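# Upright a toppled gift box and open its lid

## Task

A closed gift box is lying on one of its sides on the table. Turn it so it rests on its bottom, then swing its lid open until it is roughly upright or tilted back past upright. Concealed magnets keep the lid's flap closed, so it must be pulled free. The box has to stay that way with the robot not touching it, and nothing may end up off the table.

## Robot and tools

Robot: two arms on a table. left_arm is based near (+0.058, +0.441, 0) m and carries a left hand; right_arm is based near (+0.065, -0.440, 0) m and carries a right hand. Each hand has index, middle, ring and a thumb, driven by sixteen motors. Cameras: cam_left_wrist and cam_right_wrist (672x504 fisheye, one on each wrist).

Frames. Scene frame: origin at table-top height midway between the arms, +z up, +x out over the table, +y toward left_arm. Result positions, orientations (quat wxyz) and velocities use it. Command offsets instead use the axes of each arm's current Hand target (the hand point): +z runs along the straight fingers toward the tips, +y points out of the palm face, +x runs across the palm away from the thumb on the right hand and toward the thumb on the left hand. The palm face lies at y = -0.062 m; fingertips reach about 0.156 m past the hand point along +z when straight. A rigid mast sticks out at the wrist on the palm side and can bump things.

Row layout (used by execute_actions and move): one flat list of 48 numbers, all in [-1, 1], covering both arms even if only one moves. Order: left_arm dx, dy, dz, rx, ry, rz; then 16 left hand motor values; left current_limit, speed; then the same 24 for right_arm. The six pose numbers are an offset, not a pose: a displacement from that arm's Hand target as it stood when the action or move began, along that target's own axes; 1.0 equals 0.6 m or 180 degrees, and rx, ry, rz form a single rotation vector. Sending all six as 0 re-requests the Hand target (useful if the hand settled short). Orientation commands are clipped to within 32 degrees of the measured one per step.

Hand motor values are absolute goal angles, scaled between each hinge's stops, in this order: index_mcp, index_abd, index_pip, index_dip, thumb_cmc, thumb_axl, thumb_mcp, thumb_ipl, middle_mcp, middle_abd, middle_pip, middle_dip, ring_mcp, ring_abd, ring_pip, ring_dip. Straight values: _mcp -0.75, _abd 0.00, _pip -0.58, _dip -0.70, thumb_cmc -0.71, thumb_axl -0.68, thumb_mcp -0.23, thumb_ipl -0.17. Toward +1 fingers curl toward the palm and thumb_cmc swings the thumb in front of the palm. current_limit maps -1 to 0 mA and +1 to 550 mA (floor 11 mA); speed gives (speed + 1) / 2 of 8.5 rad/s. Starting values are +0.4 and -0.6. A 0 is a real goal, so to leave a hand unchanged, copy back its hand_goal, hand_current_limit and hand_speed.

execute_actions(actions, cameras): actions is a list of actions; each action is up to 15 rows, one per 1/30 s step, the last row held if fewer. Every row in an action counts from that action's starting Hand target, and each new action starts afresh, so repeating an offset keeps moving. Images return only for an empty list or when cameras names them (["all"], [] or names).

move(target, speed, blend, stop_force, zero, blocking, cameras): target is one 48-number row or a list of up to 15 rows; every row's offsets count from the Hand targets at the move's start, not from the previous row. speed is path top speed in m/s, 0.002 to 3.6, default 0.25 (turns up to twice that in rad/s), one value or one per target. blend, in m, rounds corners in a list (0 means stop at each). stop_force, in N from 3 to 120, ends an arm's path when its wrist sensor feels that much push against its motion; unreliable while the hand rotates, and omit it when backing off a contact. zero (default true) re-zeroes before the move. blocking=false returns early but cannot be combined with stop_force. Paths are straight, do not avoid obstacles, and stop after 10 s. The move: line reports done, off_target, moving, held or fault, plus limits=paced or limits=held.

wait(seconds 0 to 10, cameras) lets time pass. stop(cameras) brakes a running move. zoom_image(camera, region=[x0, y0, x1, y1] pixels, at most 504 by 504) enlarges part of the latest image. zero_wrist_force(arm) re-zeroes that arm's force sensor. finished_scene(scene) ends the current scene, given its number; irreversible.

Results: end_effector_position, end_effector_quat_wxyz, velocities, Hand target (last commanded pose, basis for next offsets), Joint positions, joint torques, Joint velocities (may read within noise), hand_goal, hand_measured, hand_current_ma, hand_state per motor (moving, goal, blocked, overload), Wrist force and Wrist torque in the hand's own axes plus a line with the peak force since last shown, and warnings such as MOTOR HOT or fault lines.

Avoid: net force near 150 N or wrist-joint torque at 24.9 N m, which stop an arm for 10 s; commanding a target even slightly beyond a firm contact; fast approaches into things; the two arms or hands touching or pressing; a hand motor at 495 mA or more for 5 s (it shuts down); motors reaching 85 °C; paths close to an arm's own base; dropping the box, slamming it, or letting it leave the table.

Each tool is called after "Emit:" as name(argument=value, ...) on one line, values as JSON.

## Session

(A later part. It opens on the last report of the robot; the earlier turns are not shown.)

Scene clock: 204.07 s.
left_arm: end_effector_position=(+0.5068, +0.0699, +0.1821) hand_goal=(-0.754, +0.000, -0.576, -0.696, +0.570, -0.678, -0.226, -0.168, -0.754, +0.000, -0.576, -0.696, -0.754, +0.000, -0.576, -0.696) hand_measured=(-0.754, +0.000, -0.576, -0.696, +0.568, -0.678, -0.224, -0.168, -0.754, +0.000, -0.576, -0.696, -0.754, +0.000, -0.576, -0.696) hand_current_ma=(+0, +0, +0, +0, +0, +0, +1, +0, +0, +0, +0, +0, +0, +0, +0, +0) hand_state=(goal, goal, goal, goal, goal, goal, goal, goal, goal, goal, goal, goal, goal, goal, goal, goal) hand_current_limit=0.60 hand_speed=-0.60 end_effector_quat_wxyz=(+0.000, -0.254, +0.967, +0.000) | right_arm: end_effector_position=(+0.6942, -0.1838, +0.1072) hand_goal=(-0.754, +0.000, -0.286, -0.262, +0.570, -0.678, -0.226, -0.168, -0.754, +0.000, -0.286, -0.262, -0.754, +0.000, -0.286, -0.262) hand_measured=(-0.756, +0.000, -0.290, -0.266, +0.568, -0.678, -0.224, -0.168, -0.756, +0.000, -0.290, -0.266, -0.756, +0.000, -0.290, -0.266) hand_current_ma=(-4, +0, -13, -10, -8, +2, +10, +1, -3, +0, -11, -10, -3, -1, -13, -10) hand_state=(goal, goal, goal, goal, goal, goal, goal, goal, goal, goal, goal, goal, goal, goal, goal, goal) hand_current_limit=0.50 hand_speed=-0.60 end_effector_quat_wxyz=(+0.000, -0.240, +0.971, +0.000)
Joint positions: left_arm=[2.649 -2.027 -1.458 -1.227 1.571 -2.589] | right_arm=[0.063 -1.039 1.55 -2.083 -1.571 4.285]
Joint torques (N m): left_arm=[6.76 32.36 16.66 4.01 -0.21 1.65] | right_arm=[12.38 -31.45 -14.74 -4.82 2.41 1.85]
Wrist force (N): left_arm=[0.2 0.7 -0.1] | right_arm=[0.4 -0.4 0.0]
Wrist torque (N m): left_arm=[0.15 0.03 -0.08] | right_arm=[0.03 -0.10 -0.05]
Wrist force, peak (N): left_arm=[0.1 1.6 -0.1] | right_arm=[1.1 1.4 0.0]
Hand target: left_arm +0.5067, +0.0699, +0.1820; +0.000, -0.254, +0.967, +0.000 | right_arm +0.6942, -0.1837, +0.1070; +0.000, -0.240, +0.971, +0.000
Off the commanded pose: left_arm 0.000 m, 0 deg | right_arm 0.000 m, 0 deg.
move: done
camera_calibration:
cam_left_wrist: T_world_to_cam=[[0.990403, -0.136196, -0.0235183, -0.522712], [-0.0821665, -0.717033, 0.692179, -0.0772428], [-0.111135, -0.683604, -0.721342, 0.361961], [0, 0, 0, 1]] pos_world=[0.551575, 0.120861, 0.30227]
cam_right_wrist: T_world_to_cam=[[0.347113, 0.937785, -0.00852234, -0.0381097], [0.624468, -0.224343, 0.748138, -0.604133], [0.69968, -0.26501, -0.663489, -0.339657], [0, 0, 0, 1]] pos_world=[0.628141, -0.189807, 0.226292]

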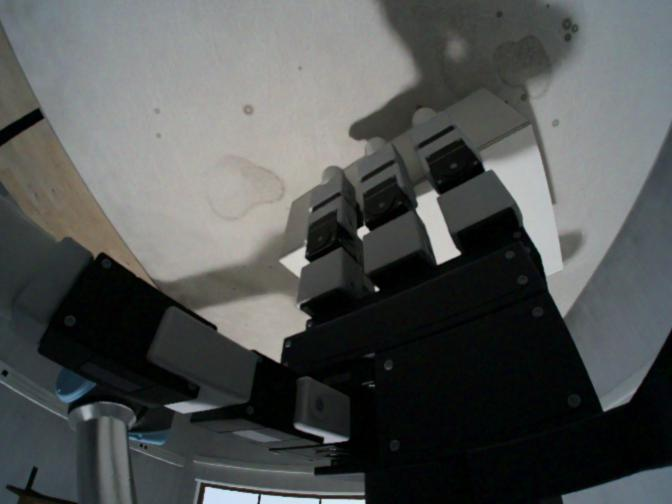

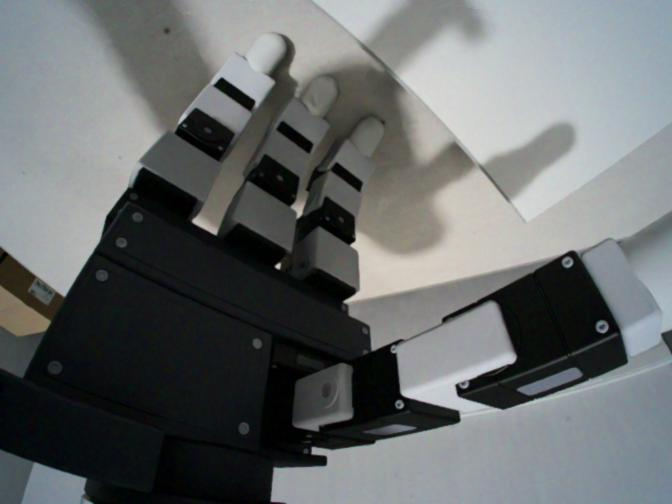

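Emit:
move(target=[[0,-0.03,0,0,0,0,-0.754,0,-0.576,-0.696,0.571,-0.678,-0.226,-0.168,-0.754,0,-0.576,-0.696,-0.754,0,-0.576,-0.696,0.6,-0.6,0,0.055,0,0,0,0,-0.754,0,-0.286,-0.262,0.571,-0.678,-0.226,-0.168,-0.754,0,-0.286,-0.262,-0.754,0,-0.286,-0.262,0.5,-0.6],[0,-0.03,0,0,0,0,-0.754,0,-0.576,-0.696,0.571,-0.678,-0.226,-0.168,-0.754,0,-0.576,-0.696,-0.754,0,-0.576,-0.696,0.6,-0.6,0,0.082,0,0,0,0,-0.754,0,-0.286,-0.262,0.571,-0.678,-0.226,-0.168,-0.754,0,-0.286,-0.262,-0.754,0,-0.286,-0.262,0.5,-0.6]], speed=[0.06,0.03], cameras=[])

Emit:
move(target=[[0,0,0,0,0,0,-0.754,0,-0.576,-0.696,0.571,-0.678,-0.226,-0.168,-0.754,0,-0.576,-0.696,-0.754,0,-0.576,-0.696,0.6,-0.6,0,-0.005,-0.045,0,0,0,-0.754,0,-0.286,-0.262,0.571,-0.678,-0.226,-0.168,-0.754,0,-0.286,-0.262,-0.754,0,-0.286,-0.262,0.5,-0.6]], speed=[0.03], cameras=["all"])

Emit:
zoom_image(camera="cam_right_wrist", region=[200, 0, 600, 250])

Emit:
zoom_image(camera="cam_left_wrist", region=[250, 50, 600, 300])

Scene clock: 228.20 s.
left_arm: end_effector_position=(+0.5156, +0.0542, +0.1820) hand_goal=(-0.754, +0.000, -0.576, -0.696, +0.570, -0.678, -0.226, -0.168, -0.754, +0.000, -0.576, -0.696, -0.754, +0.000, -0.576, -0.696) hand_measured=(-0.718, +0.000, -0.562, -0.696, +0.568, -0.678, -0.224, -0.168, -0.716, +0.000, -0.564, -0.696, -0.718, +0.000, -0.560, -0.696) hand_current_ma=(+51, +0, +10, +0, +0, +0, +1, +0, +54, +0, +8, +0, +49, +0, +12, +0) hand_state=(blocked, goal, goal, goal, goal, goal, goal, goal, blocked, goal, goal, goal, blocked, goal, goal, goal) hand_current_limit=0.60 hand_speed=-0.60 end_effector_quat_wxyz=(+0.000, -0.254, +0.967, +0.000) | right_arm: end_effector_position=(+0.6713, -0.1403, +0.1070) hand_goal=(-0.754, +0.000, -0.286, -0.262, +0.570, -0.678, -0.226, -0.168, -0.754, +0.000, -0.286, -0.262, -0.754, +0.000, -0.286, -0.262) hand_measured=(-0.892, +0.006, -0.260, -0.200, +0.568, -0.678, -0.224, -0.168, -0.900, +0.008, -0.260, -0.192, -0.914, +0.008, -0.254, -0.192) hand_current_ma=(-411, +19, +104, +267, -8, +2, +10, +1, -412, +24, +102, +304, -413, +26, +124, +297) hand_state=(blocked, goal, blocked, blocked, goal, goal, goal, goal, blocked, goal, blocked, blocked, blocked, goal, blocked, blocked) hand_current_limit=0.50 hand_speed=-0.60 end_effector_quat_wxyz=(+0.000, -0.240, +0.971, +0.000)
Joint positions: left_arm=[2.634 -2.066 -1.4 -1.247 1.571 -2.603] | right_arm=[0.133 -1.058 1.582 -2.096 -1.571 4.354]
Joint torques (N m): left_arm=[-15.64 32.19 33.49 2.4 -0.15 -1.71] | right_arm=[29.9 -11.87 17.35 3.93 10.24 2.05]
Wrist force (N): left_arm=[0.5 9.6 -3.6] | right_arm=[1.2 -34.1 -67.1]
Wrist torque (N m): left_arm=[-0.02 -0.01 -0.15] | right_arm=[6.13 1.86 -0.84]
Wrist force, peak (N): left_arm=[0.5 10.2 -3.7] | right_arm=[1.3 -34.3 -67.2]
Hand target: left_arm +0.5156, +0.0542, +0.1820; +0.000, -0.254, +0.967, +0.000 | right_arm +0.6713, -0.1402, +0.1070; +0.000, -0.240, +0.971, +0.000
Off the commanded pose: left_arm 0.000 m, 0 deg | right_arm 0.000 m, 0 deg.
move: done
No camera images: "cameras" was empty.

Scene clock: 229.57 s.
left_arm: end_effector_position=(+0.5156, +0.0542, +0.1820) hand_goal=(-0.754, +0.000, -0.576, -0.696, +0.570, -0.678, -0.226, -0.168, -0.754, +0.000, -0.576, -0.696, -0.754, +0.000, -0.576, -0.696) hand_measured=(-0.708, +0.000, -0.556, -0.696, +0.568, -0.678, -0.224, -0.168, -0.706, +0.000, -0.558, -0.696, -0.710, +0.000, -0.554, -0.696) hand_current_ma=(+75, +0, +18, +0, +0, +0, +1, +0, +78, +0, +16, +0, +71, +0, +20, +0) hand_state=(blocked, goal, blocked, goal, goal, goal, goal, goal, blocked, goal, goal, goal, blocked, goal, blocked, goal) hand_current_limit=0.60 hand_speed=-0.60 end_effector_quat_wxyz=(+0.000, -0.254, +0.967, +0.000) | right_arm: end_effector_position=(+0.6727, -0.1428, +0.1338) hand_goal=(-0.754, +0.000, -0.286, -0.262, +0.570, -0.678, -0.226, -0.168, -0.754, +0.000, -0.286, -0.262, -0.754, +0.000, -0.286, -0.262) hand_measured=(-0.856, -0.004, -0.332, -0.288, +0.568, -0.678, -0.224, -0.168, -0.864, -0.002, -0.330, -0.286, -0.868, -0.002, -0.336, -0.290) hand_current_ma=(-412, -10, -184, -100, -8, +2, +10, +1, -412, -6, -177, -92, -412, -4, -206, -107) hand_state=(blocked, goal, blocked, blocked, goal, goal, goal, goal, blocked, goal, blocked, blocked, blocked, goal, blocked, blocked) hand_current_limit=0.50 hand_speed=-0.60 end_effector_quat_wxyz=(+0.000, -0.240, +0.971, +0.000)
Joint positions: left_arm=[2.634 -2.066 -1.4 -1.247 1.571 -2.603] | right_arm=[0.129 -1.087 1.55 -2.035 -1.571 4.35]
Joint torques (N m): left_arm=[-14.17 35.3 31.99 3.62 -1.17 -1.55] | right_arm=[-8.16 -61.41 -28.4 0.52 2.04 -0.86]
Wrist force (N): left_arm=[-0.3 11.6 -2.5] | right_arm=[0.4 -10.7 4.4]
Wrist torque (N m): left_arm=[-0.25 -0.06 -0.26] | right_arm=[0.74 -0.17 -0.18]
Wrist force, peak (N): left_arm=[-0.1 11.7 -2.6] | right_arm=[1.1 -34.3 -67.6]
Hand target: left_arm +0.5156, +0.0542, +0.1820; +0.000, -0.254, +0.967, +0.000 | right_arm +0.6727, -0.1428, +0.1340; +0.000, -0.240, +0.971, +0.000
Off the commanded pose: left_arm 0.000 m, 0 deg | right_arm 0.000 m, 0 deg.
move: done
camera_calibration:
cam_left_wrist: T_world_to_cam=[[0.990403, -0.136197, -0.0235168, -0.533568], [-0.0821687, -0.717033, 0.692179, -0.0877068], [-0.111135, -0.683604, -0.721342, 0.352134], [0, 0, 0, 1]] pos_world=[0.560375, 0.105161, 0.30217]
cam_right_wrist: T_world_to_cam=[[0.347115, 0.937784, -0.00852252, -0.0687409], [0.624416, -0.224324, 0.748187, -0.601422], [0.699726, -0.265028, -0.663433, -0.296034], [0, 0, 0, 1]] pos_world=[0.606541, -0.148907, 0.252991]

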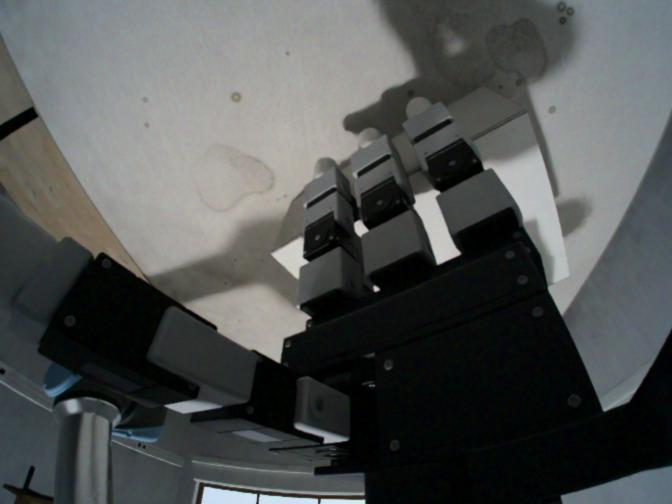

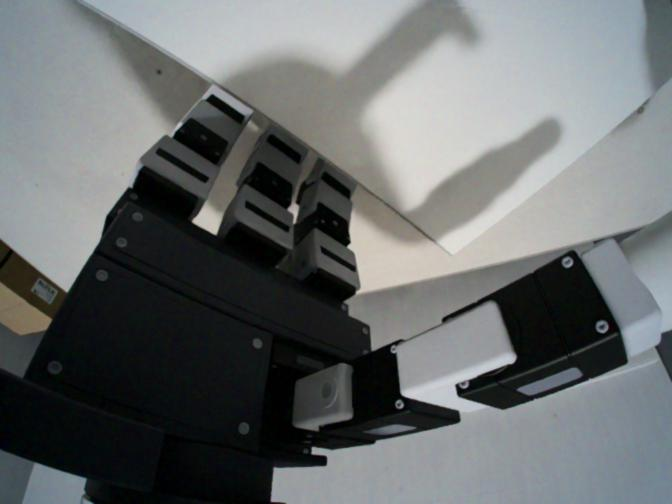

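Scaled by 1.260 from the camera's 672x504 image, which has a finer 960x720 frame.

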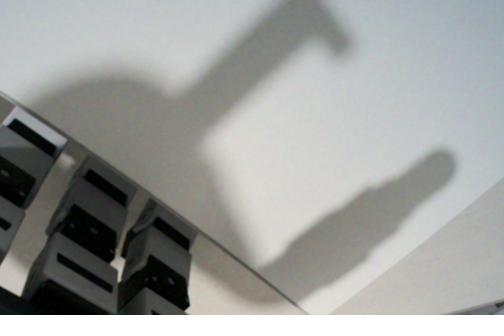

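Scaled by 1.440 from the camera's 672x504 image, which has a finer 960x720 frame.

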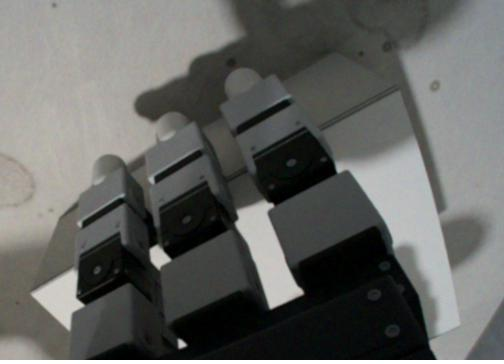

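Emit:
move(target=[[0,0,0,0,0,0,-0.754,0,-0.576,-0.696,0.571,-0.678,-0.226,-0.168,-0.754,0,-0.576,-0.696,-0.754,0,-0.576,-0.696,0.6,-0.6,0,0.0,-0.04,0,0,0,-0.754,0,-0.286,-0.262,0.571,-0.678,-0.226,-0.168,-0.754,0,-0.286,-0.262,-0.754,0,-0.286,-0.262,0.4,-0.6],[0,0,0,0,0,0,-0.754,0,-0.576,-0.696,0.571,-0.678,-0.226,-0.168,-0.754,0,-0.576,-0.696,-0.754,0,-0.576,-0.696,0.6,-0.6,0,0.0,0.02,0,0,0,-0.754,0,-0.286,-0.262,0.571,-0.678,-0.226,-0.168,-0.754,0,-0.286,-0.262,-0.754,0,-0.286,-0.262,0.4,-0.6],[0,0,0,0,0,0,-0.754,0,-0.576,-0.696,0.571,-0.678,-0.226,-0.168,-0.754,0,-0.576,-0.696,-0.754,0,-0.576,-0.696,0.6,-0.6,0,-0.09,0.02,0,0,0,-0.754,0,-0.286,-0.262,0.571,-0.678,-0.226,-0.168,-0.754,0,-0.286,-0.262,-0.754,0,-0.286,-0.262,0.4,-0.6]], speed=[0.04,0.04,0.04], cameras=["all"])

Emit:
zoom_image(camera="cam_right_wrist", region=[420, 130, 560, 250])

Scene clock: 253.50 s.
left_arm: end_effector_position=(+0.5156, +0.0542, +0.1820) hand_goal=(-0.754, +0.000, -0.576, -0.696, +0.570, -0.678, -0.226, -0.168, -0.754, +0.000, -0.576, -0.696, -0.754, +0.000, -0.576, -0.696) hand_measured=(-0.744, +0.000, -0.570, -0.696, +0.568, -0.678, -0.224, -0.168, -0.744, +0.000, -0.570, -0.696, -0.746, +0.000, -0.570, -0.696) hand_current_ma=(+7, +0, +3, +0, +0, +0, +1, +0, +7, +0, +2, +0, +5, +0, +3, +0) hand_state=(goal, goal, goal, goal, goal, goal, goal, goal, goal, goal, goal, goal, goal, goal, goal, goal) hand_current_limit=0.60 hand_speed=-0.60 end_effector_quat_wxyz=(+0.000, -0.254, +0.967, +0.000) | right_arm: end_effector_position=(+0.6977, -0.1903, +0.1220) hand_goal=(-0.754, +0.000, -0.286, -0.262, +0.570, -0.678, -0.226, -0.168, -0.754, +0.000, -0.286, -0.262, -0.754, +0.000, -0.286, -0.262) hand_measured=(-0.756, -0.004, -0.290, -0.266, +0.568, -0.678, -0.224, -0.168, -0.756, -0.002, -0.290, -0.266, -0.756, -0.002, -0.290, -0.266) hand_current_ma=(-8, -8, -13, -10, -8, +2, +10, +1, -6, -5, -12, -10, -6, -3, -13, -10) hand_state=(goal, goal, goal, goal, goal, goal, goal, goal, goal, goal, goal, goal, goal, goal, goal, goal) hand_current_limit=0.40 hand_speed=-0.60 end_effector_quat_wxyz=(+0.000, -0.240, +0.971, +0.000)
Joint positions: left_arm=[2.634 -2.066 -1.4 -1.247 1.571 -2.603] | right_arm=[0.053 -1.052 1.528 -2.048 -1.571 4.274]
Joint torques (N m): left_arm=[-8.97 40.69 22.07 0.25 0.48 -1.52] | right_arm=[-14.04 -30.89 -25.43 -0.02 1.9 -1.26]
Wrist force (N): left_arm=[-0.3 1.3 -0.1] | right_arm=[1.3 0.8 -0.6]
Wrist torque (N m): left_arm=[0.13 0.09 -0.03] | right_arm=[0.26 -0.19 0.19]
Wrist force, peak (N): left_arm=[-0.3 15.0 -1.4] | right_arm=[0.7 -13.6 4.9]
Hand target: left_arm +0.5156, +0.0542, +0.1820; +0.000, -0.254, +0.967, +0.000 | right_arm +0.6979, -0.1906, +0.1220; +0.000, -0.240, +0.971, +0.000
Off the commanded pose: left_arm 0.000 m, 0 deg | right_arm 0.000 m, 0 deg.
move: done
camera_calibration:
cam_left_wrist: T_world_to_cam=[[0.990403, -0.136197, -0.0235168, -0.533568], [-0.0821687, -0.717033, 0.692179, -0.0877068], [-0.111135, -0.683604, -0.721342, 0.352134], [0, 0, 0, 1]] pos_world=[0.560375, 0.105161, 0.30217]
cam_right_wrist: T_world_to_cam=[[0.347115, 0.937784, -0.00852252, -0.0330093], [0.624416, -0.224324, 0.748187, -0.618922], [0.699726, -0.265028, -0.663433, -0.334015], [0, 0, 0, 1]] pos_world=[0.631641, -0.196407, 0.241191]

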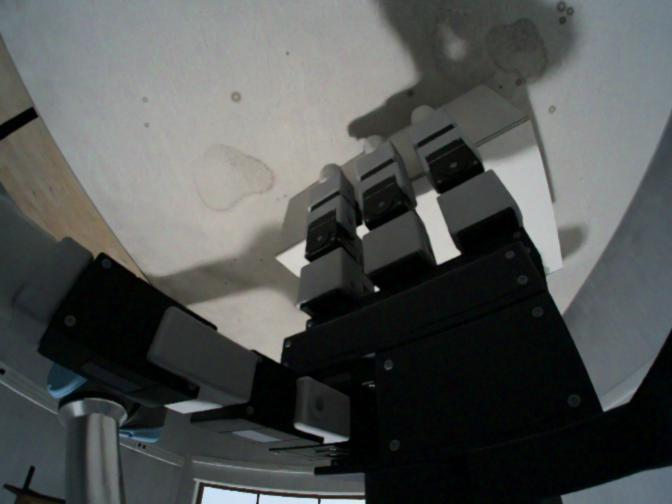

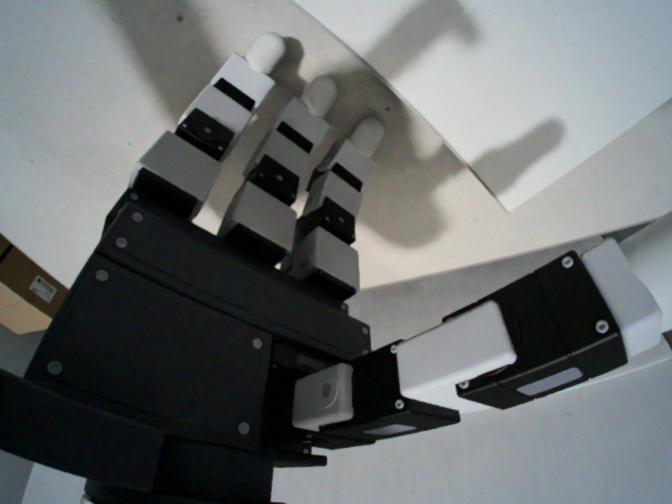

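Scaled by 3.600 from the camera's 672x504 image, which has a finer 960x720 frame.

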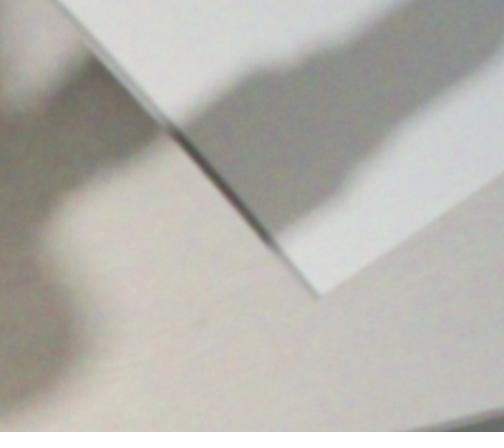

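Emit:
move(target=[[0,0,0,0,0,0,-0.754,0,-0.576,-0.696,0.571,-0.678,-0.226,-0.168,-0.754,0,-0.576,-0.696,-0.754,0,-0.576,-0.696,0.6,-0.6,0,0.0,0.0225,0,0,0,-0.754,0,-0.286,-0.262,0.571,-0.678,-0.226,-0.168,-0.754,0,-0.286,-0.262,-0.754,0,-0.286,-0.262,0.4,-0.6],[0,0,0,0,0,0,-0.754,0,-0.576,-0.696,0.571,-0.678,-0.226,-0.168,-0.754,0,-0.576,-0.696,-0.754,0,-0.576,-0.696,0.6,-0.6,0,0.078,0.0225,0,0,0,-0.754,0,-0.286,-0.262,0.571,-0.678,-0.226,-0.168,-0.754,0,-0.286,-0.262,-0.754,0,-0.286,-0.262,0.4,-0.6]], speed=[0.06,0.03], cameras=["cam_right_wrist"])

Emit:
zoom_image(camera="cam_right_wrist", region=[200, 50, 480, 250])

Scene clock: 303.60 s.
left_arm: end_effector_position=(+0.5156, +0.0542, +0.1820) hand_goal=(-0.754, +0.000, -0.576, -0.696, +0.570, -0.678, -0.226, -0.168, -0.754, +0.000, -0.576, -0.696, -0.754, +0.000, -0.576, -0.696) hand_measured=(-0.710, +0.000, -0.560, -0.696, +0.568, -0.678, -0.224, -0.168, -0.710, +0.000, -0.560, -0.696, -0.714, +0.000, -0.558, -0.696) hand_current_ma=(+67, +0, +13, +0, +0, +0, +1, +0, +68, +0, +11, +0, +60, +0, +15, +0) hand_state=(blocked, goal, goal, goal, goal, goal, goal, goal, blocked, goal, goal, goal, blocked, goal, goal, goal) hand_current_limit=0.60 hand_speed=-0.60 end_effector_quat_wxyz=(+0.000, -0.254, +0.967, +0.000) | right_arm: end_effector_position=(+0.6762, -0.1494, +0.1085) hand_goal=(-0.754, +0.000, -0.286, -0.262, +0.570, -0.678, -0.226, -0.168, -0.754, +0.000, -0.286, -0.262, -0.754, +0.000, -0.286, -0.262) hand_measured=(-0.798, -0.002, -0.286, -0.242, +0.568, -0.678, -0.224, -0.168, -0.806, +0.000, -0.284, -0.232, -0.814, +0.000, -0.286, -0.230) hand_current_ma=(-191, -7, +1, +73, -8, +2, +10, +1, -233, -1, +4, +114, -267, +1, -1, +128) hand_state=(blocked, goal, goal, goal, goal, goal, goal, goal, blocked, goal, goal, blocked, blocked, goal, goal, blocked) hand_current_limit=0.40 hand_speed=-0.60 end_effector_quat_wxyz=(+0.000, -0.240, +0.971, +0.000)
Joint positions: left_arm=[2.634 -2.066 -1.4 -1.247 1.571 -2.603] | right_arm=[0.118 -1.056 1.575 -2.09 -1.571 4.339]
Joint torques (N m): left_arm=[-5.13 39.57 19.99 3.38 -1.03 -1.59] | right_arm=[24.23 -41.84 -1.65 -0.62 3.8 1.94]
Wrist force (N): left_arm=[-0.5 11.1 -3.7] | right_arm=[0.7 -19.8 -23.9]
Wrist torque (N m): left_arm=[-0.04 -0.03 -0.24] | right_arm=[2.61 0.47 -0.57]
Wrist force, peak (N): left_arm=[-0.7 11.3 -4.9] | right_arm=[1.4 -20.5 -25.7]
Hand target: left_arm +0.5156, +0.0542, +0.1820; +0.000, -0.254, +0.967, +0.000 | right_arm +0.6760, -0.1492, +0.1085; +0.000, -0.240, +0.971, +0.000
Off the commanded pose: left_arm 0.000 m, 0 deg | right_arm 0.000 m, 0 deg.
move: done
camera_calibration:
cam_right_wrist: T_world_to_cam=[[0.347115, 0.937784, -0.00852252, -0.063982], [0.624416, -0.224324, 0.748187, -0.586159], [0.699726, -0.265028, -0.663433, -0.317017], [0, 0, 0, 1]] pos_world=[0.610041, -0.155507, 0.227691]
Images, in order (width x height): cam_right_wrist 672x504.

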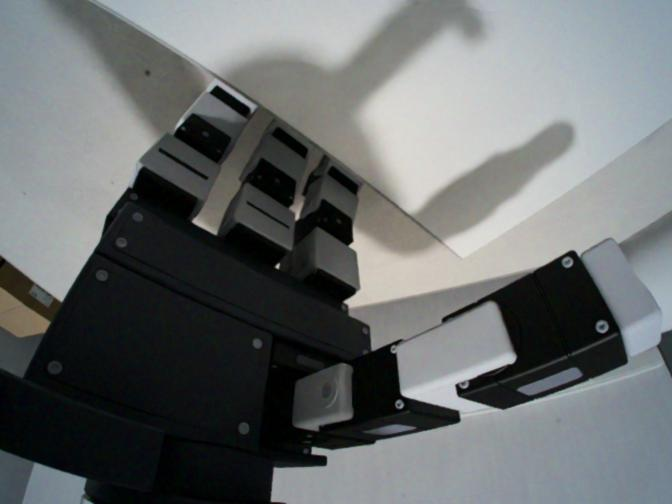

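Scaled by 1.800 from the camera's 672x504 image, which has a finer 960x720 frame.

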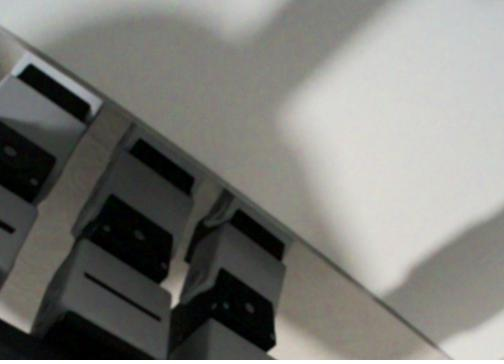

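Emit:
move(target=[[0,0,0,0,0,0,-0.754,0,-0.576,-0.696,0.571,-0.678,-0.226,-0.168,-0.754,0,-0.576,-0.696,-0.754,0,-0.576,-0.696,0.6,-0.6,0,0,0,0,0,0,-0.7,0,-0.27,-0.1,0.571,-0.678,-0.226,-0.168,-0.6,0,-0.45,-0.45,-0.7,0,-0.27,-0.1,0.5,-0.85],[0,0,0,0,0,0,-0.754,0,-0.576,-0.696,0.571,-0.678,-0.226,-0.168,-0.754,0,-0.576,-0.696,-0.754,0,-0.576,-0.696,0.6,-0.6,0,0,0,0,0,0,-0.65,0,-0.2,0.3,0.571,-0.678,-0.226,-0.168,-0.6,0,-0.45,-0.45,-0.65,0,-0.2,0.3,0.5,-0.85]], cameras=["all"])

Emit:
zoom_image(camera="cam_right_wrist", region=[200, 50, 480, 270])

Scene clock: 315.40 s.
left_arm: end_effector_position=(+0.5156, +0.0542, +0.1820) hand_goal=(-0.754, +0.000, -0.576, -0.696, +0.570, -0.678, -0.226, -0.168, -0.754, +0.000, -0.576, -0.696, -0.754, +0.000, -0.576, -0.696) hand_measured=(-0.708, +0.000, -0.558, -0.696, +0.568, -0.678, -0.224, -0.168, -0.708, +0.000, -0.560, -0.696, -0.712, +0.000, -0.556, -0.696) hand_current_ma=(+73, +0, +15, +0, +0, +0, +1, +0, +74, +0, +12, +0, +66, +0, +16, +0) hand_state=(blocked, goal, goal, goal, goal, goal, goal, goal, blocked, goal, goal, goal, blocked, goal, goal, goal) hand_current_limit=0.60 hand_speed=-0.60 end_effector_quat_wxyz=(+0.000, -0.254, +0.967, +0.000) | right_arm: end_effector_position=(+0.6760, -0.1492, +0.1085) hand_goal=(-0.650, +0.000, -0.200, +0.300, +0.570, -0.678, -0.226, -0.168, -0.600, +0.000, -0.450, -0.450, -0.650, +0.000, -0.200, +0.300) hand_measured=(-0.848, -0.002, -0.314, +0.158, +0.568, -0.678, -0.224, -0.168, -0.772, +0.000, -0.352, -0.256, -0.816, +0.000, -0.314, -0.130) hand_current_ma=(-413, -8, -413, -413, -8, +2, +10, +1, -412, -2, +412, +412, -413, +0, -412, -412) hand_state=(blocked, goal, blocked, blocked, goal, goal, goal, goal, blocked, goal, blocked, blocked, blocked, goal, blocked, blocked) hand_current_limit=0.50 hand_speed=-0.85 end_effector_quat_wxyz=(+0.000, -0.240, +0.971, +0.000)
Joint positions: left_arm=[2.634 -2.066 -1.4 -1.247 1.571 -2.603] | right_arm=[0.118 -1.056 1.575 -2.09 -1.571 4.34]
Joint torques (N m): left_arm=[-2.56 40.1 32.01 5.9 -2.47 -1.57] | right_arm=[6.96 -36.15 -16.35 -0.41 2.57 1.24]
Wrist force (N): left_arm=[-0.3 11.8 -4.1] | right_arm=[0.8 -16.9 -16.1]
Wrist torque (N m): left_arm=[-0.06 -0.02 -0.23] | right_arm=[2.35 0.18 -0.41]
Wrist force, peak (N): left_arm=[-0.3 12.0 -5.3] | right_arm=[0.9 -20.9 -26.5]
Hand target: left_arm +0.5156, +0.0542, +0.1820; +0.000, -0.254, +0.967, +0.000 | right_arm +0.6760, -0.1492, +0.1085; +0.000, -0.240, +0.971, +0.000
Off the commanded pose: left_arm 0.000 m, 0 deg | right_arm 0.000 m, 0 deg.
move: done
camera_calibration:
cam_left_wrist: T_world_to_cam=[[0.990403, -0.136197, -0.0235168, -0.533568], [-0.0821687, -0.717033, 0.692179, -0.0877068], [-0.111135, -0.683604, -0.721342, 0.352134], [0, 0, 0, 1]] pos_world=[0.560375, 0.105161, 0.30217]
cam_right_wrist: T_world_to_cam=[[0.34705, 0.937808, -0.00845898, -0.0642], [0.624431, -0.224332, 0.748172, -0.586037], [0.699744, -0.264935, -0.663451, -0.31686], [0, 0, 0, 1]] pos_world=[0.609941, -0.155207, 0.227691]

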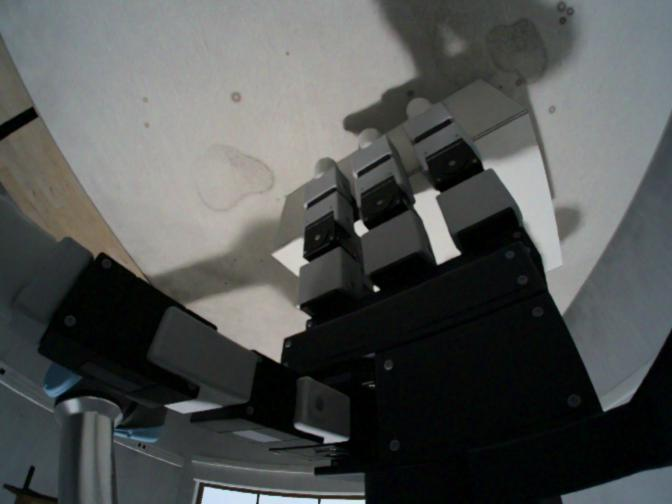

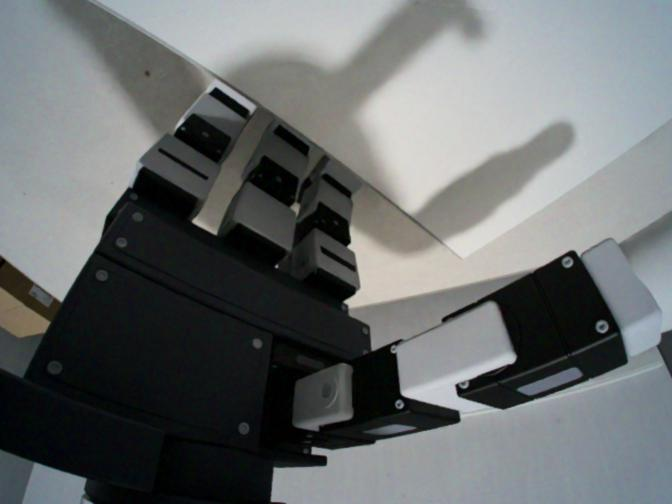

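Scaled by 1.800 from the camera's 672x504 image, which has a finer 960x720 frame.

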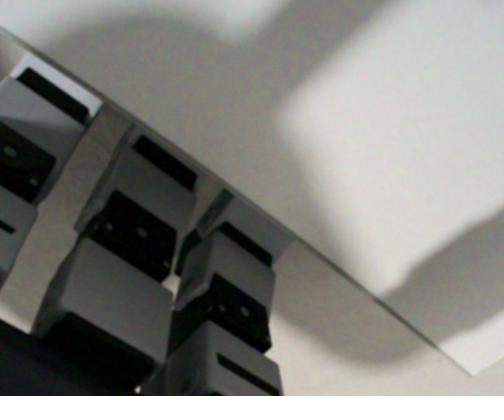

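Emit:
move(target=[[0,0,0,0,0,0,-0.754,0,-0.576,-0.696,0.571,-0.678,-0.226,-0.168,-0.754,0,-0.576,-0.696,-0.754,0,-0.576,-0.696,0.6,-0.6,0,0,-0.04,0,0,0,-0.65,0,-0.2,0.35,0.571,-0.678,-0.226,-0.168,-0.507,0,-0.577,-0.58,-0.65,0,-0.2,0.35,0.5,-0.8]], speed=0.03, cameras=["all"])

Emit:
zoom_image(camera="cam_right_wrist", region=[200, 30, 560, 270])

Emit:
zoom_image(camera="cam_left_wrist", region=[430, 60, 570, 200])

Scene clock: 326.57 s.
left_arm: end_effector_position=(+0.5156, +0.0542, +0.1820) hand_goal=(-0.754, +0.000, -0.576, -0.696, +0.570, -0.678, -0.226, -0.168, -0.754, +0.000, -0.576, -0.696, -0.754, +0.000, -0.576, -0.696) hand_measured=(-0.698, +0.000, -0.554, -0.696, +0.568, -0.678, -0.224, -0.168, -0.698, +0.000, -0.556, -0.696, -0.702, +0.000, -0.552, -0.696) hand_current_ma=(+99, +0, +21, +0, +0, +0, +1, +0, +100, +0, +18, +0, +88, +0, +23, +0) hand_state=(blocked, goal, blocked, goal, goal, goal, goal, goal, blocked, goal, blocked, goal, blocked, goal, blocked, goal) hand_current_limit=0.60 hand_speed=-0.60 end_effector_quat_wxyz=(+0.000, -0.254, +0.967, +0.000) | right_arm: end_effector_position=(+0.6760, -0.1492, +0.1323) hand_goal=(-0.650, +0.000, -0.200, +0.350, +0.570, -0.678, -0.226, -0.168, -0.508, +0.000, -0.578, -0.580, -0.650, +0.000, -0.200, +0.350) hand_measured=(-0.876, -0.002, -0.314, +0.268, +0.568, -0.678, -0.224, -0.168, -0.566, -0.002, -0.606, -0.590, -0.836, +0.000, -0.314, -0.112) hand_current_ma=(-413, -8, -412, -360, -8, +2, +10, +1, -262, -5, -108, -38, -412, -1, -413, -413) hand_state=(blocked, goal, blocked, blocked, goal, goal, goal, goal, blocked, goal, blocked, goal, blocked, goal, blocked, blocked) hand_current_limit=0.50 hand_speed=-0.80 end_effector_quat_wxyz=(+0.000, -0.240, +0.971, +0.000) end_effector_velocity=(-0.001, +0.000, +0.001) end_effector_angular_velocity=(+0.000, +0.002, +0.000)
Joint positions: left_arm=[2.634 -2.066 -1.4 -1.247 1.571 -2.603] | right_arm=[0.118 -1.083 1.548 -2.037 -1.571 4.34]
Joint velocities: left_arm=[within noise] | right_arm=[0 -0.001 -0.001 0.005 0 0]
Joint torques (N m): left_arm=[1.07 40.03 33.17 5.82 -2.48 -1.54] | right_arm=[1.36 -61.67 -27.73 0.85 4.19 1.38]
Wrist force (N): left_arm=[-0.4 14.2 -5.1] | right_arm=[1.1 -10.6 4.6]
Wrist torque (N m): left_arm=[-0.06 -0.06 -0.30] | right_arm=[1.04 -0.29 -0.25]
Wrist force, peak (N): left_arm=[-0.4 14.2 -5.1] | right_arm=[1.0 -17.0 -16.4]
Hand target: left_arm +0.5156, +0.0542, +0.1820; +0.000, -0.254, +0.967, +0.000 | right_arm +0.6760, -0.1492, +0.1325; +0.000, -0.240, +0.971, +0.000
Off the commanded pose: left_arm 0.000 m, 0 deg | right_arm 0.000 m, 0 deg.
move: done
camera_calibration:
cam_left_wrist: T_world_to_cam=[[0.990403, -0.136197, -0.0235168, -0.533568], [-0.0821687, -0.717033, 0.692179, -0.0877068], [-0.111135, -0.683604, -0.721342, 0.352134], [0, 0, 0, 1]] pos_world=[0.560375, 0.105161, 0.30217]
cam_right_wrist: T_world_to_cam=[[0.347115, 0.937784, -0.00852252, -0.063932], [0.624416, -0.224324, 0.748187, -0.603859], [0.699726, -0.265028, -0.663433, -0.301104], [0, 0, 0, 1]] pos_world=[0.609941, -0.155307, 0.251491]

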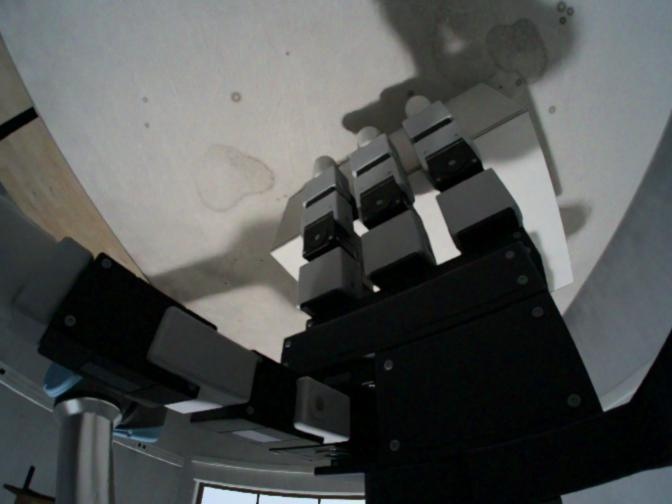

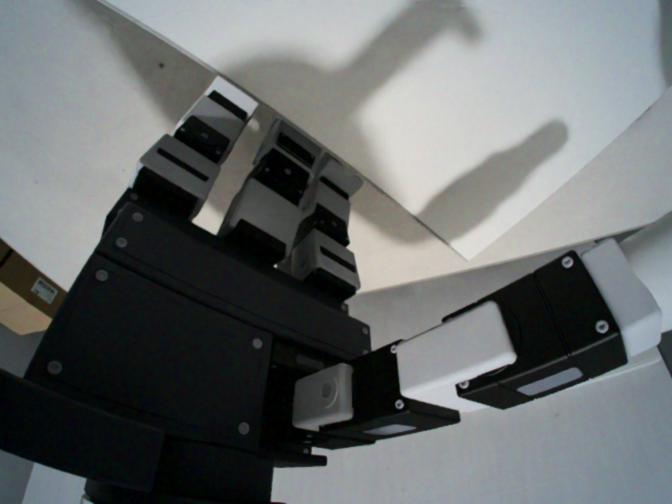

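Scaled by 1.400 from the camera's 672x504 image, which has a finer 960x720 frame.

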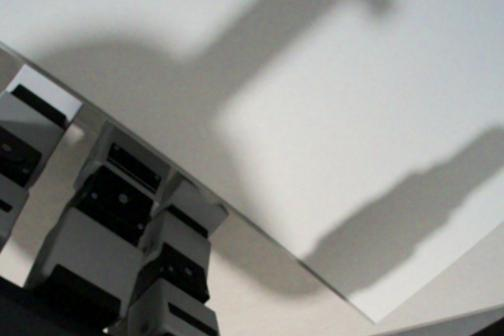

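Scaled by 3.600 from the camera's 672x504 image, which has a finer 960x720 frame.

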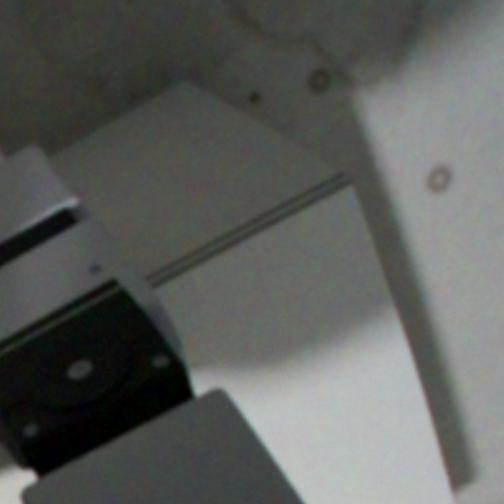

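Emit:
move(target=[[0,0,0,0,0,0,-0.754,0,-0.576,-0.696,0.571,-0.678,-0.226,-0.168,-0.754,0,-0.576,-0.696,-0.754,0,-0.576,-0.696,0.6,-0.6,0,0,0.033,0,0,0,-0.65,0,-0.2,0.4,0.571,-0.678,-0.226,-0.168,-0.507,0,-0.577,-0.58,-0.65,0,-0.2,0.4,0.5,-0.8],[0,0,0,0,0,0,-0.754,0,-0.576,-0.696,0.571,-0.678,-0.226,-0.168,-0.754,0,-0.576,-0.696,-0.754,0,-0.576,-0.696,0.6,-0.6,0,-0.03,0.033,0,0,0,-0.65,0,-0.2,0.4,0.571,-0.678,-0.226,-0.168,-0.507,0,-0.577,-0.58,-0.65,0,-0.2,0.4,0.5,-0.8]], speed=0.04, cameras=["cam_right_wrist"])

Emit:
zoom_image(camera="cam_right_wrist", region=[200, 30, 560, 270])

Scene clock: 341.00 s.
left_arm: end_effector_position=(+0.5156, +0.0542, +0.1820) hand_goal=(-0.754, +0.000, -0.576, -0.696, +0.570, -0.678, -0.226, -0.168, -0.754, +0.000, -0.576, -0.696, -0.754, +0.000, -0.576, -0.696) hand_measured=(-0.706, +0.000, -0.554, -0.696, +0.568, -0.678, -0.224, -0.168, -0.706, +0.000, -0.556, -0.696, -0.710, +0.000, -0.552, -0.696) hand_current_ma=(+79, +0, +21, +0, +0, +0, +1, +0, +79, +0, +18, +0, +70, +0, +23, +0) hand_state=(blocked, goal, blocked, goal, goal, goal, goal, goal, blocked, goal, blocked, goal, blocked, goal, blocked, goal) hand_current_limit=0.60 hand_speed=-0.60 end_effector_quat_wxyz=(+0.000, -0.254, +0.967, +0.000) | right_arm: end_effector_position=(+0.6844, -0.1650, +0.1127) hand_goal=(-0.650, +0.000, -0.200, +0.400, +0.570, -0.678, -0.226, -0.168, -0.508, +0.000, -0.578, -0.580, -0.650, +0.000, -0.200, +0.400) hand_measured=(-0.754, +0.000, -0.246, +0.386, +0.568, -0.678, -0.224, -0.168, -0.496, -0.002, -0.568, -0.568, -0.770, +0.002, -0.266, +0.368) hand_current_ma=(-412, -2, -190, -54, -8, +2, +10, +1, +45, -6, +36, +42, -412, +3, -281, -123) hand_state=(blocked, goal, blocked, goal, goal, goal, goal, goal, goal, goal, goal, goal, blocked, goal, blocked, blocked) hand_current_limit=0.50 hand_speed=-0.80 end_effector_quat_wxyz=(+0.000, -0.240, +0.971, +0.000)
Joint positions: left_arm=[2.634 -2.066 -1.4 -1.247 1.571 -2.603] | right_arm=[0.093 -1.054 1.559 -2.077 -1.571 4.314]
Joint torques (N m): left_arm=[4.41 40.13 32.26 2.12 -1.41 -1.43] | right_arm=[-10.93 -31.8 -27.04 0.38 -0.34 -0.85]
Wrist force (N): left_arm=[-0.4 5.2 0.1] | right_arm=[0.2 -3.2 1.2]
Wrist torque (N m): left_arm=[-0.15 0.11 -0.12] | right_arm=[0.46 -0.15 -0.01]
Wrist force, peak (N): left_arm=[-0.4 14.2 -5.2] | right_arm=[2.2 -30.1 -67.0]
Hand target: left_arm +0.5156, +0.0542, +0.1820; +0.000, -0.254, +0.967, +0.000 | right_arm +0.6844, -0.1651, +0.1127; +0.000, -0.240, +0.971, +0.000
Off the commanded pose: left_arm 0.000 m, 0 deg | right_arm 0.000 m, 0 deg.
move: done
camera_calibration:
cam_right_wrist: T_world_to_cam=[[0.347109, 0.937787, -0.00838993, -0.0521896], [0.62445, -0.224438, 0.748124, -0.597948], [0.699698, -0.264919, -0.663506, -0.32405], [0, 0, 0, 1]] pos_world=[0.618241, -0.171107, 0.231892]
Images, in order (width x height): cam_right_wrist 672x504.

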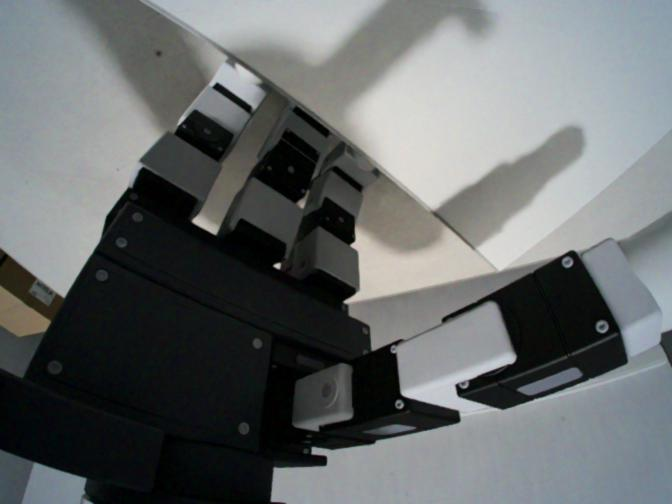

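Scaled by 1.400 from the camera's 672x504 image, which has a finer 960x720 frame.

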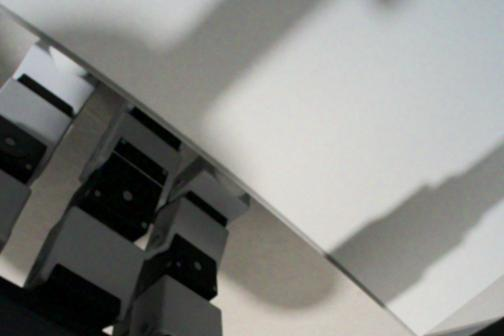

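Emit:
move(target=[[0,0,0,0,0,0,-0.754,0,-0.576,-0.696,0.571,-0.678,-0.226,-0.168,-0.754,0,-0.576,-0.696,-0.754,0,-0.576,-0.696,0.6,-0.6,0,-0.01,-0.067,0,0,0,-0.75,0,-0.24,0.36,0.571,-0.678,-0.226,-0.168,-0.75,0,-0.24,0.36,-0.75,0,-0.24,0.36,0.3,-0.7]], speed=0.04, cameras=["all"])

Emit:
zoom_image(camera="cam_right_wrist", region=[200, 30, 560, 270])

Scene clock: 357.77 s.
left_arm: end_effector_position=(+0.5156, +0.0542, +0.1820) hand_goal=(-0.754, +0.000, -0.576, -0.696, +0.570, -0.678, -0.226, -0.168, -0.754, +0.000, -0.576, -0.696, -0.754, +0.000, -0.576, -0.696) hand_measured=(-0.726, +0.000, -0.566, -0.696, +0.568, -0.678, -0.224, -0.168, -0.730, +0.000, -0.568, -0.696, -0.732, +0.000, -0.568, -0.696) hand_current_ma=(+34, +0, +5, +0, +0, +0, +1, +0, +28, +0, +5, +0, +22, +0, +4, +0) hand_state=(blocked, goal, goal, goal, goal, goal, goal, goal, blocked, goal, goal, goal, blocked, goal, goal, goal) hand_current_limit=0.60 hand_speed=-0.60 end_effector_quat_wxyz=(+0.000, -0.254, +0.967, +0.000) | right_arm: end_effector_position=(+0.6872, -0.1704, +0.1528) hand_goal=(-0.750, +0.000, -0.240, +0.360, +0.570, -0.678, -0.226, -0.168, -0.750, +0.000, -0.240, +0.360, -0.750, +0.000, -0.240, +0.360) hand_measured=(-0.772, +0.000, -0.254, +0.356, +0.568, -0.678, -0.224, -0.168, -0.780, -0.002, -0.262, +0.348, -0.788, +0.002, -0.268, +0.350) hand_current_ma=(-90, -2, -53, -13, -8, +2, +10, +1, -126, -6, -85, -45, -162, +3, -107, -36) hand_state=(blocked, goal, goal, goal, goal, goal, goal, goal, blocked, goal, blocked, goal, blocked, goal, blocked, goal) hand_current_limit=0.30 hand_speed=-0.70 end_effector_quat_wxyz=(+0.000, -0.240, +0.971, +0.000)
Joint positions: left_arm=[2.634 -2.066 -1.4 -1.247 1.571 -2.603] | right_arm=[0.084 -1.094 1.507 -1.985 -1.571 4.306]
Joint torques (N m): left_arm=[7.98 39.73 29.23 2.08 0.32 -1.45] | right_arm=[-11.96 -59.98 -26.69 0.1 2.61 -0.87]
Wrist force (N): left_arm=[-0.3 3.8 -4.0] | right_arm=[0.5 -0.9 1.3]
Wrist torque (N m): left_arm=[0.30 0.01 -0.08] | right_arm=[0.34 -0.13 0.03]
Wrist force, peak (N): left_arm=[-0.6 8.1 0.4] | right_arm=[0.4 -5.9 2.4]
Hand target: left_arm +0.5156, +0.0542, +0.1820; +0.000, -0.254, +0.967, +0.000 | right_arm +0.6872, -0.1704, +0.1529; +0.000, -0.240, +0.971, +0.000
Off the commanded pose: left_arm 0.000 m, 0 deg | right_arm 0.000 m, 0 deg.
move: done
camera_calibration:
cam_left_wrist: T_world_to_cam=[[0.990403, -0.136197, -0.0235168, -0.533568], [-0.0821687, -0.717033, 0.692179, -0.0877068], [-0.111135, -0.683604, -0.721342, 0.352134], [0, 0, 0, 1]] pos_world=[0.560375, 0.105161, 0.30217]
cam_right_wrist: T_world_to_cam=[[0.347115, 0.937784, -0.00852252, -0.0477292], [0.624416, -0.224324, 0.748187, -0.630883], [0.699726, -0.265028, -0.663433, -0.30089], [0, 0, 0, 1]] pos_world=[0.621041, -0.176507, 0.271991]

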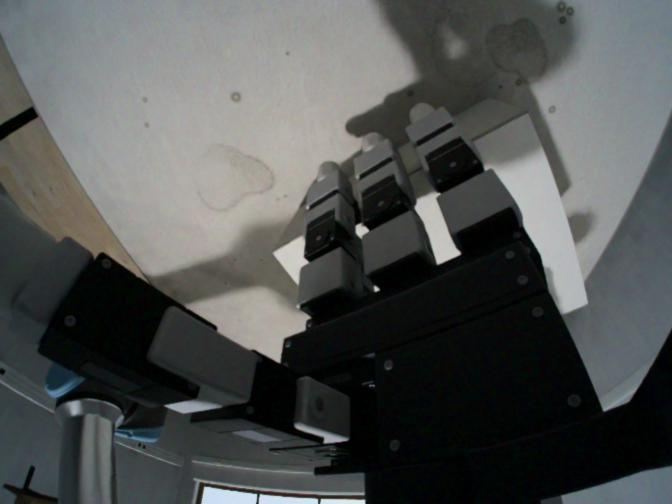

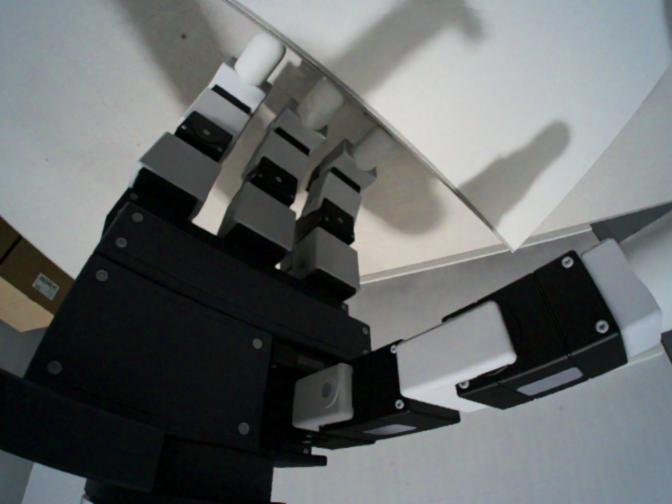

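Scaled by 1.400 from the camera's 672x504 image, which has a finer 960x720 frame.

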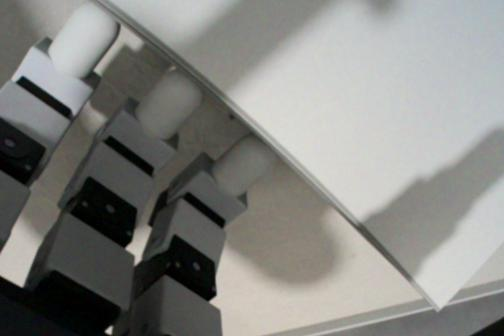

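Emit:
move(target=[[0,0,0,0,0,0,-0.754,0,-0.576,-0.696,0.571,-0.678,-0.226,-0.168,-0.754,0,-0.576,-0.696,-0.754,0,-0.576,-0.696,0.6,-0.6,0,0.001,-0.072,0,0,0,-0.75,0,-0.24,0.36,0.571,-0.678,-0.226,-0.168,-0.75,0,-0.24,0.36,-0.75,0,-0.24,0.36,0.3,-0.7],[0,0,0,0,0,0,-0.754,0,-0.576,-0.696,0.571,-0.678,-0.226,-0.168,-0.754,0,-0.576,-0.696,-0.754,0,-0.576,-0.696,0.6,-0.6,0,0.021,-0.16,0,0,0,-0.75,0,-0.24,0.36,0.571,-0.678,-0.226,-0.168,-0.75,0,-0.24,0.36,-0.75,0,-0.24,0.36,0.3,-0.7]], speed=0.05, blend=[0.01,0], cameras=["all"])

Scene clock: 384.13 s.
left_arm: end_effector_position=(+0.5156, +0.0542, +0.1820) hand_goal=(-0.754, +0.000, -0.576, -0.696, +0.570, -0.678, -0.226, -0.168, -0.754, +0.000, -0.576, -0.696, -0.754, +0.000, -0.576, -0.696) hand_measured=(-0.754, +0.000, -0.578, -0.696, +0.568, -0.678, -0.224, -0.168, -0.754, +0.000, -0.578, -0.696, -0.754, +0.000, -0.578, -0.696) hand_current_ma=(+0, +0, +0, +0, +0, +0, +1, +0, +0, +0, -1, +0, +0, +0, -1, +0) hand_state=(goal, goal, goal, goal, goal, goal, goal, goal, goal, goal, goal, goal, goal, goal, goal, goal) hand_current_limit=0.60 hand_speed=-0.60 end_effector_quat_wxyz=(+0.000, -0.254, +0.967, +0.000) | right_arm: end_effector_position=(+0.6813, -0.1592, +0.2488) hand_goal=(-0.750, +0.000, -0.240, +0.360, +0.570, -0.678, -0.226, -0.168, -0.750, +0.000, -0.240, +0.360, -0.750, +0.000, -0.240, +0.360) hand_measured=(-0.752, +0.000, -0.244, +0.356, +0.568, -0.678, -0.224, -0.168, -0.752, -0.002, -0.244, +0.356, -0.758, +0.002, -0.248, +0.356) hand_current_ma=(-9, -2, -14, -11, -8, +2, +10, +1, -7, -6, -13, -10, -26, +3, -25, -15) hand_state=(goal, goal, goal, goal, goal, goal, goal, goal, goal, goal, goal, goal, goal, goal, goal, goal) hand_current_limit=0.30 hand_speed=-0.70 end_effector_quat_wxyz=(+0.000, -0.240, +0.971, +0.000)
Joint positions: left_arm=[2.634 -2.066 -1.4 -1.247 1.571 -2.603] | right_arm=[0.102 -1.168 1.36 -1.764 -1.571 4.323]
Joint torques (N m): left_arm=[7.02 40.13 21.82 1.73 0.21 -1.46] | right_arm=[12.06 -58.24 -29.43 0.05 -0.8 1.79]
Wrist force (N): left_arm=[-0.4 0.6 -0.3] | right_arm=[0.4 0.8 0.4]
Wrist torque (N m): left_arm=[0.17 0.09 -0.03] | right_arm=[0.25 -0.13 -0.05]
Wrist force, peak (N): left_arm=[0.2 2.4 -5.8] | right_arm=[0.4 -1.0 1.7]
Hand target: left_arm +0.5156, +0.0542, +0.1820; +0.000, -0.254, +0.967, +0.000 | right_arm +0.6813, -0.1592, +0.2489; +0.000, -0.240, +0.971, +0.000
Off the commanded pose: left_arm 0.000 m, 0 deg | right_arm 0.000 m, 0 deg.
move: done
camera_calibration:
cam_left_wrist: T_world_to_cam=[[0.990403, -0.136197, -0.0235168, -0.533568], [-0.0821687, -0.717033, 0.692179, -0.0877068], [-0.111135, -0.683604, -0.721342, 0.352134], [0, 0, 0, 1]] pos_world=[0.560375, 0.105161, 0.30217]
cam_right_wrist: T_world_to_cam=[[0.347109, 0.937787, -0.00838993, -0.0554117], [0.62445, -0.224438, 0.748124, -0.696455], [0.699698, -0.264919, -0.663506, -0.230108], [0, 0, 0, 1]] pos_world=[0.615141, -0.165307, 0.367892]

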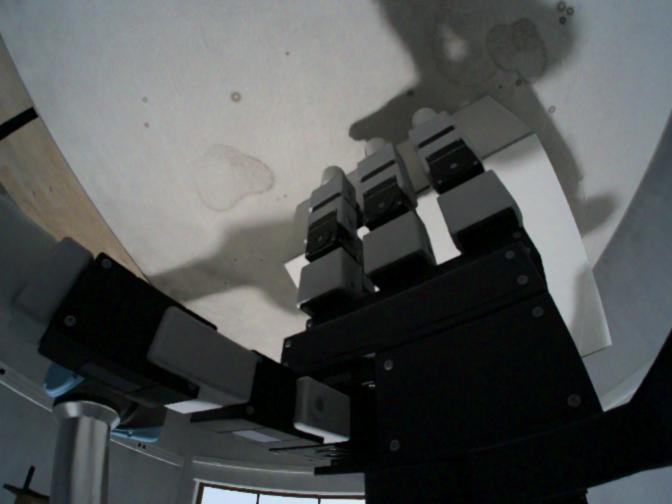

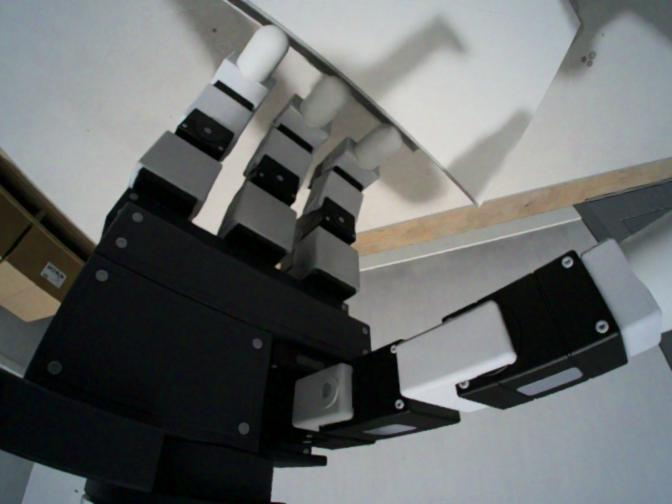

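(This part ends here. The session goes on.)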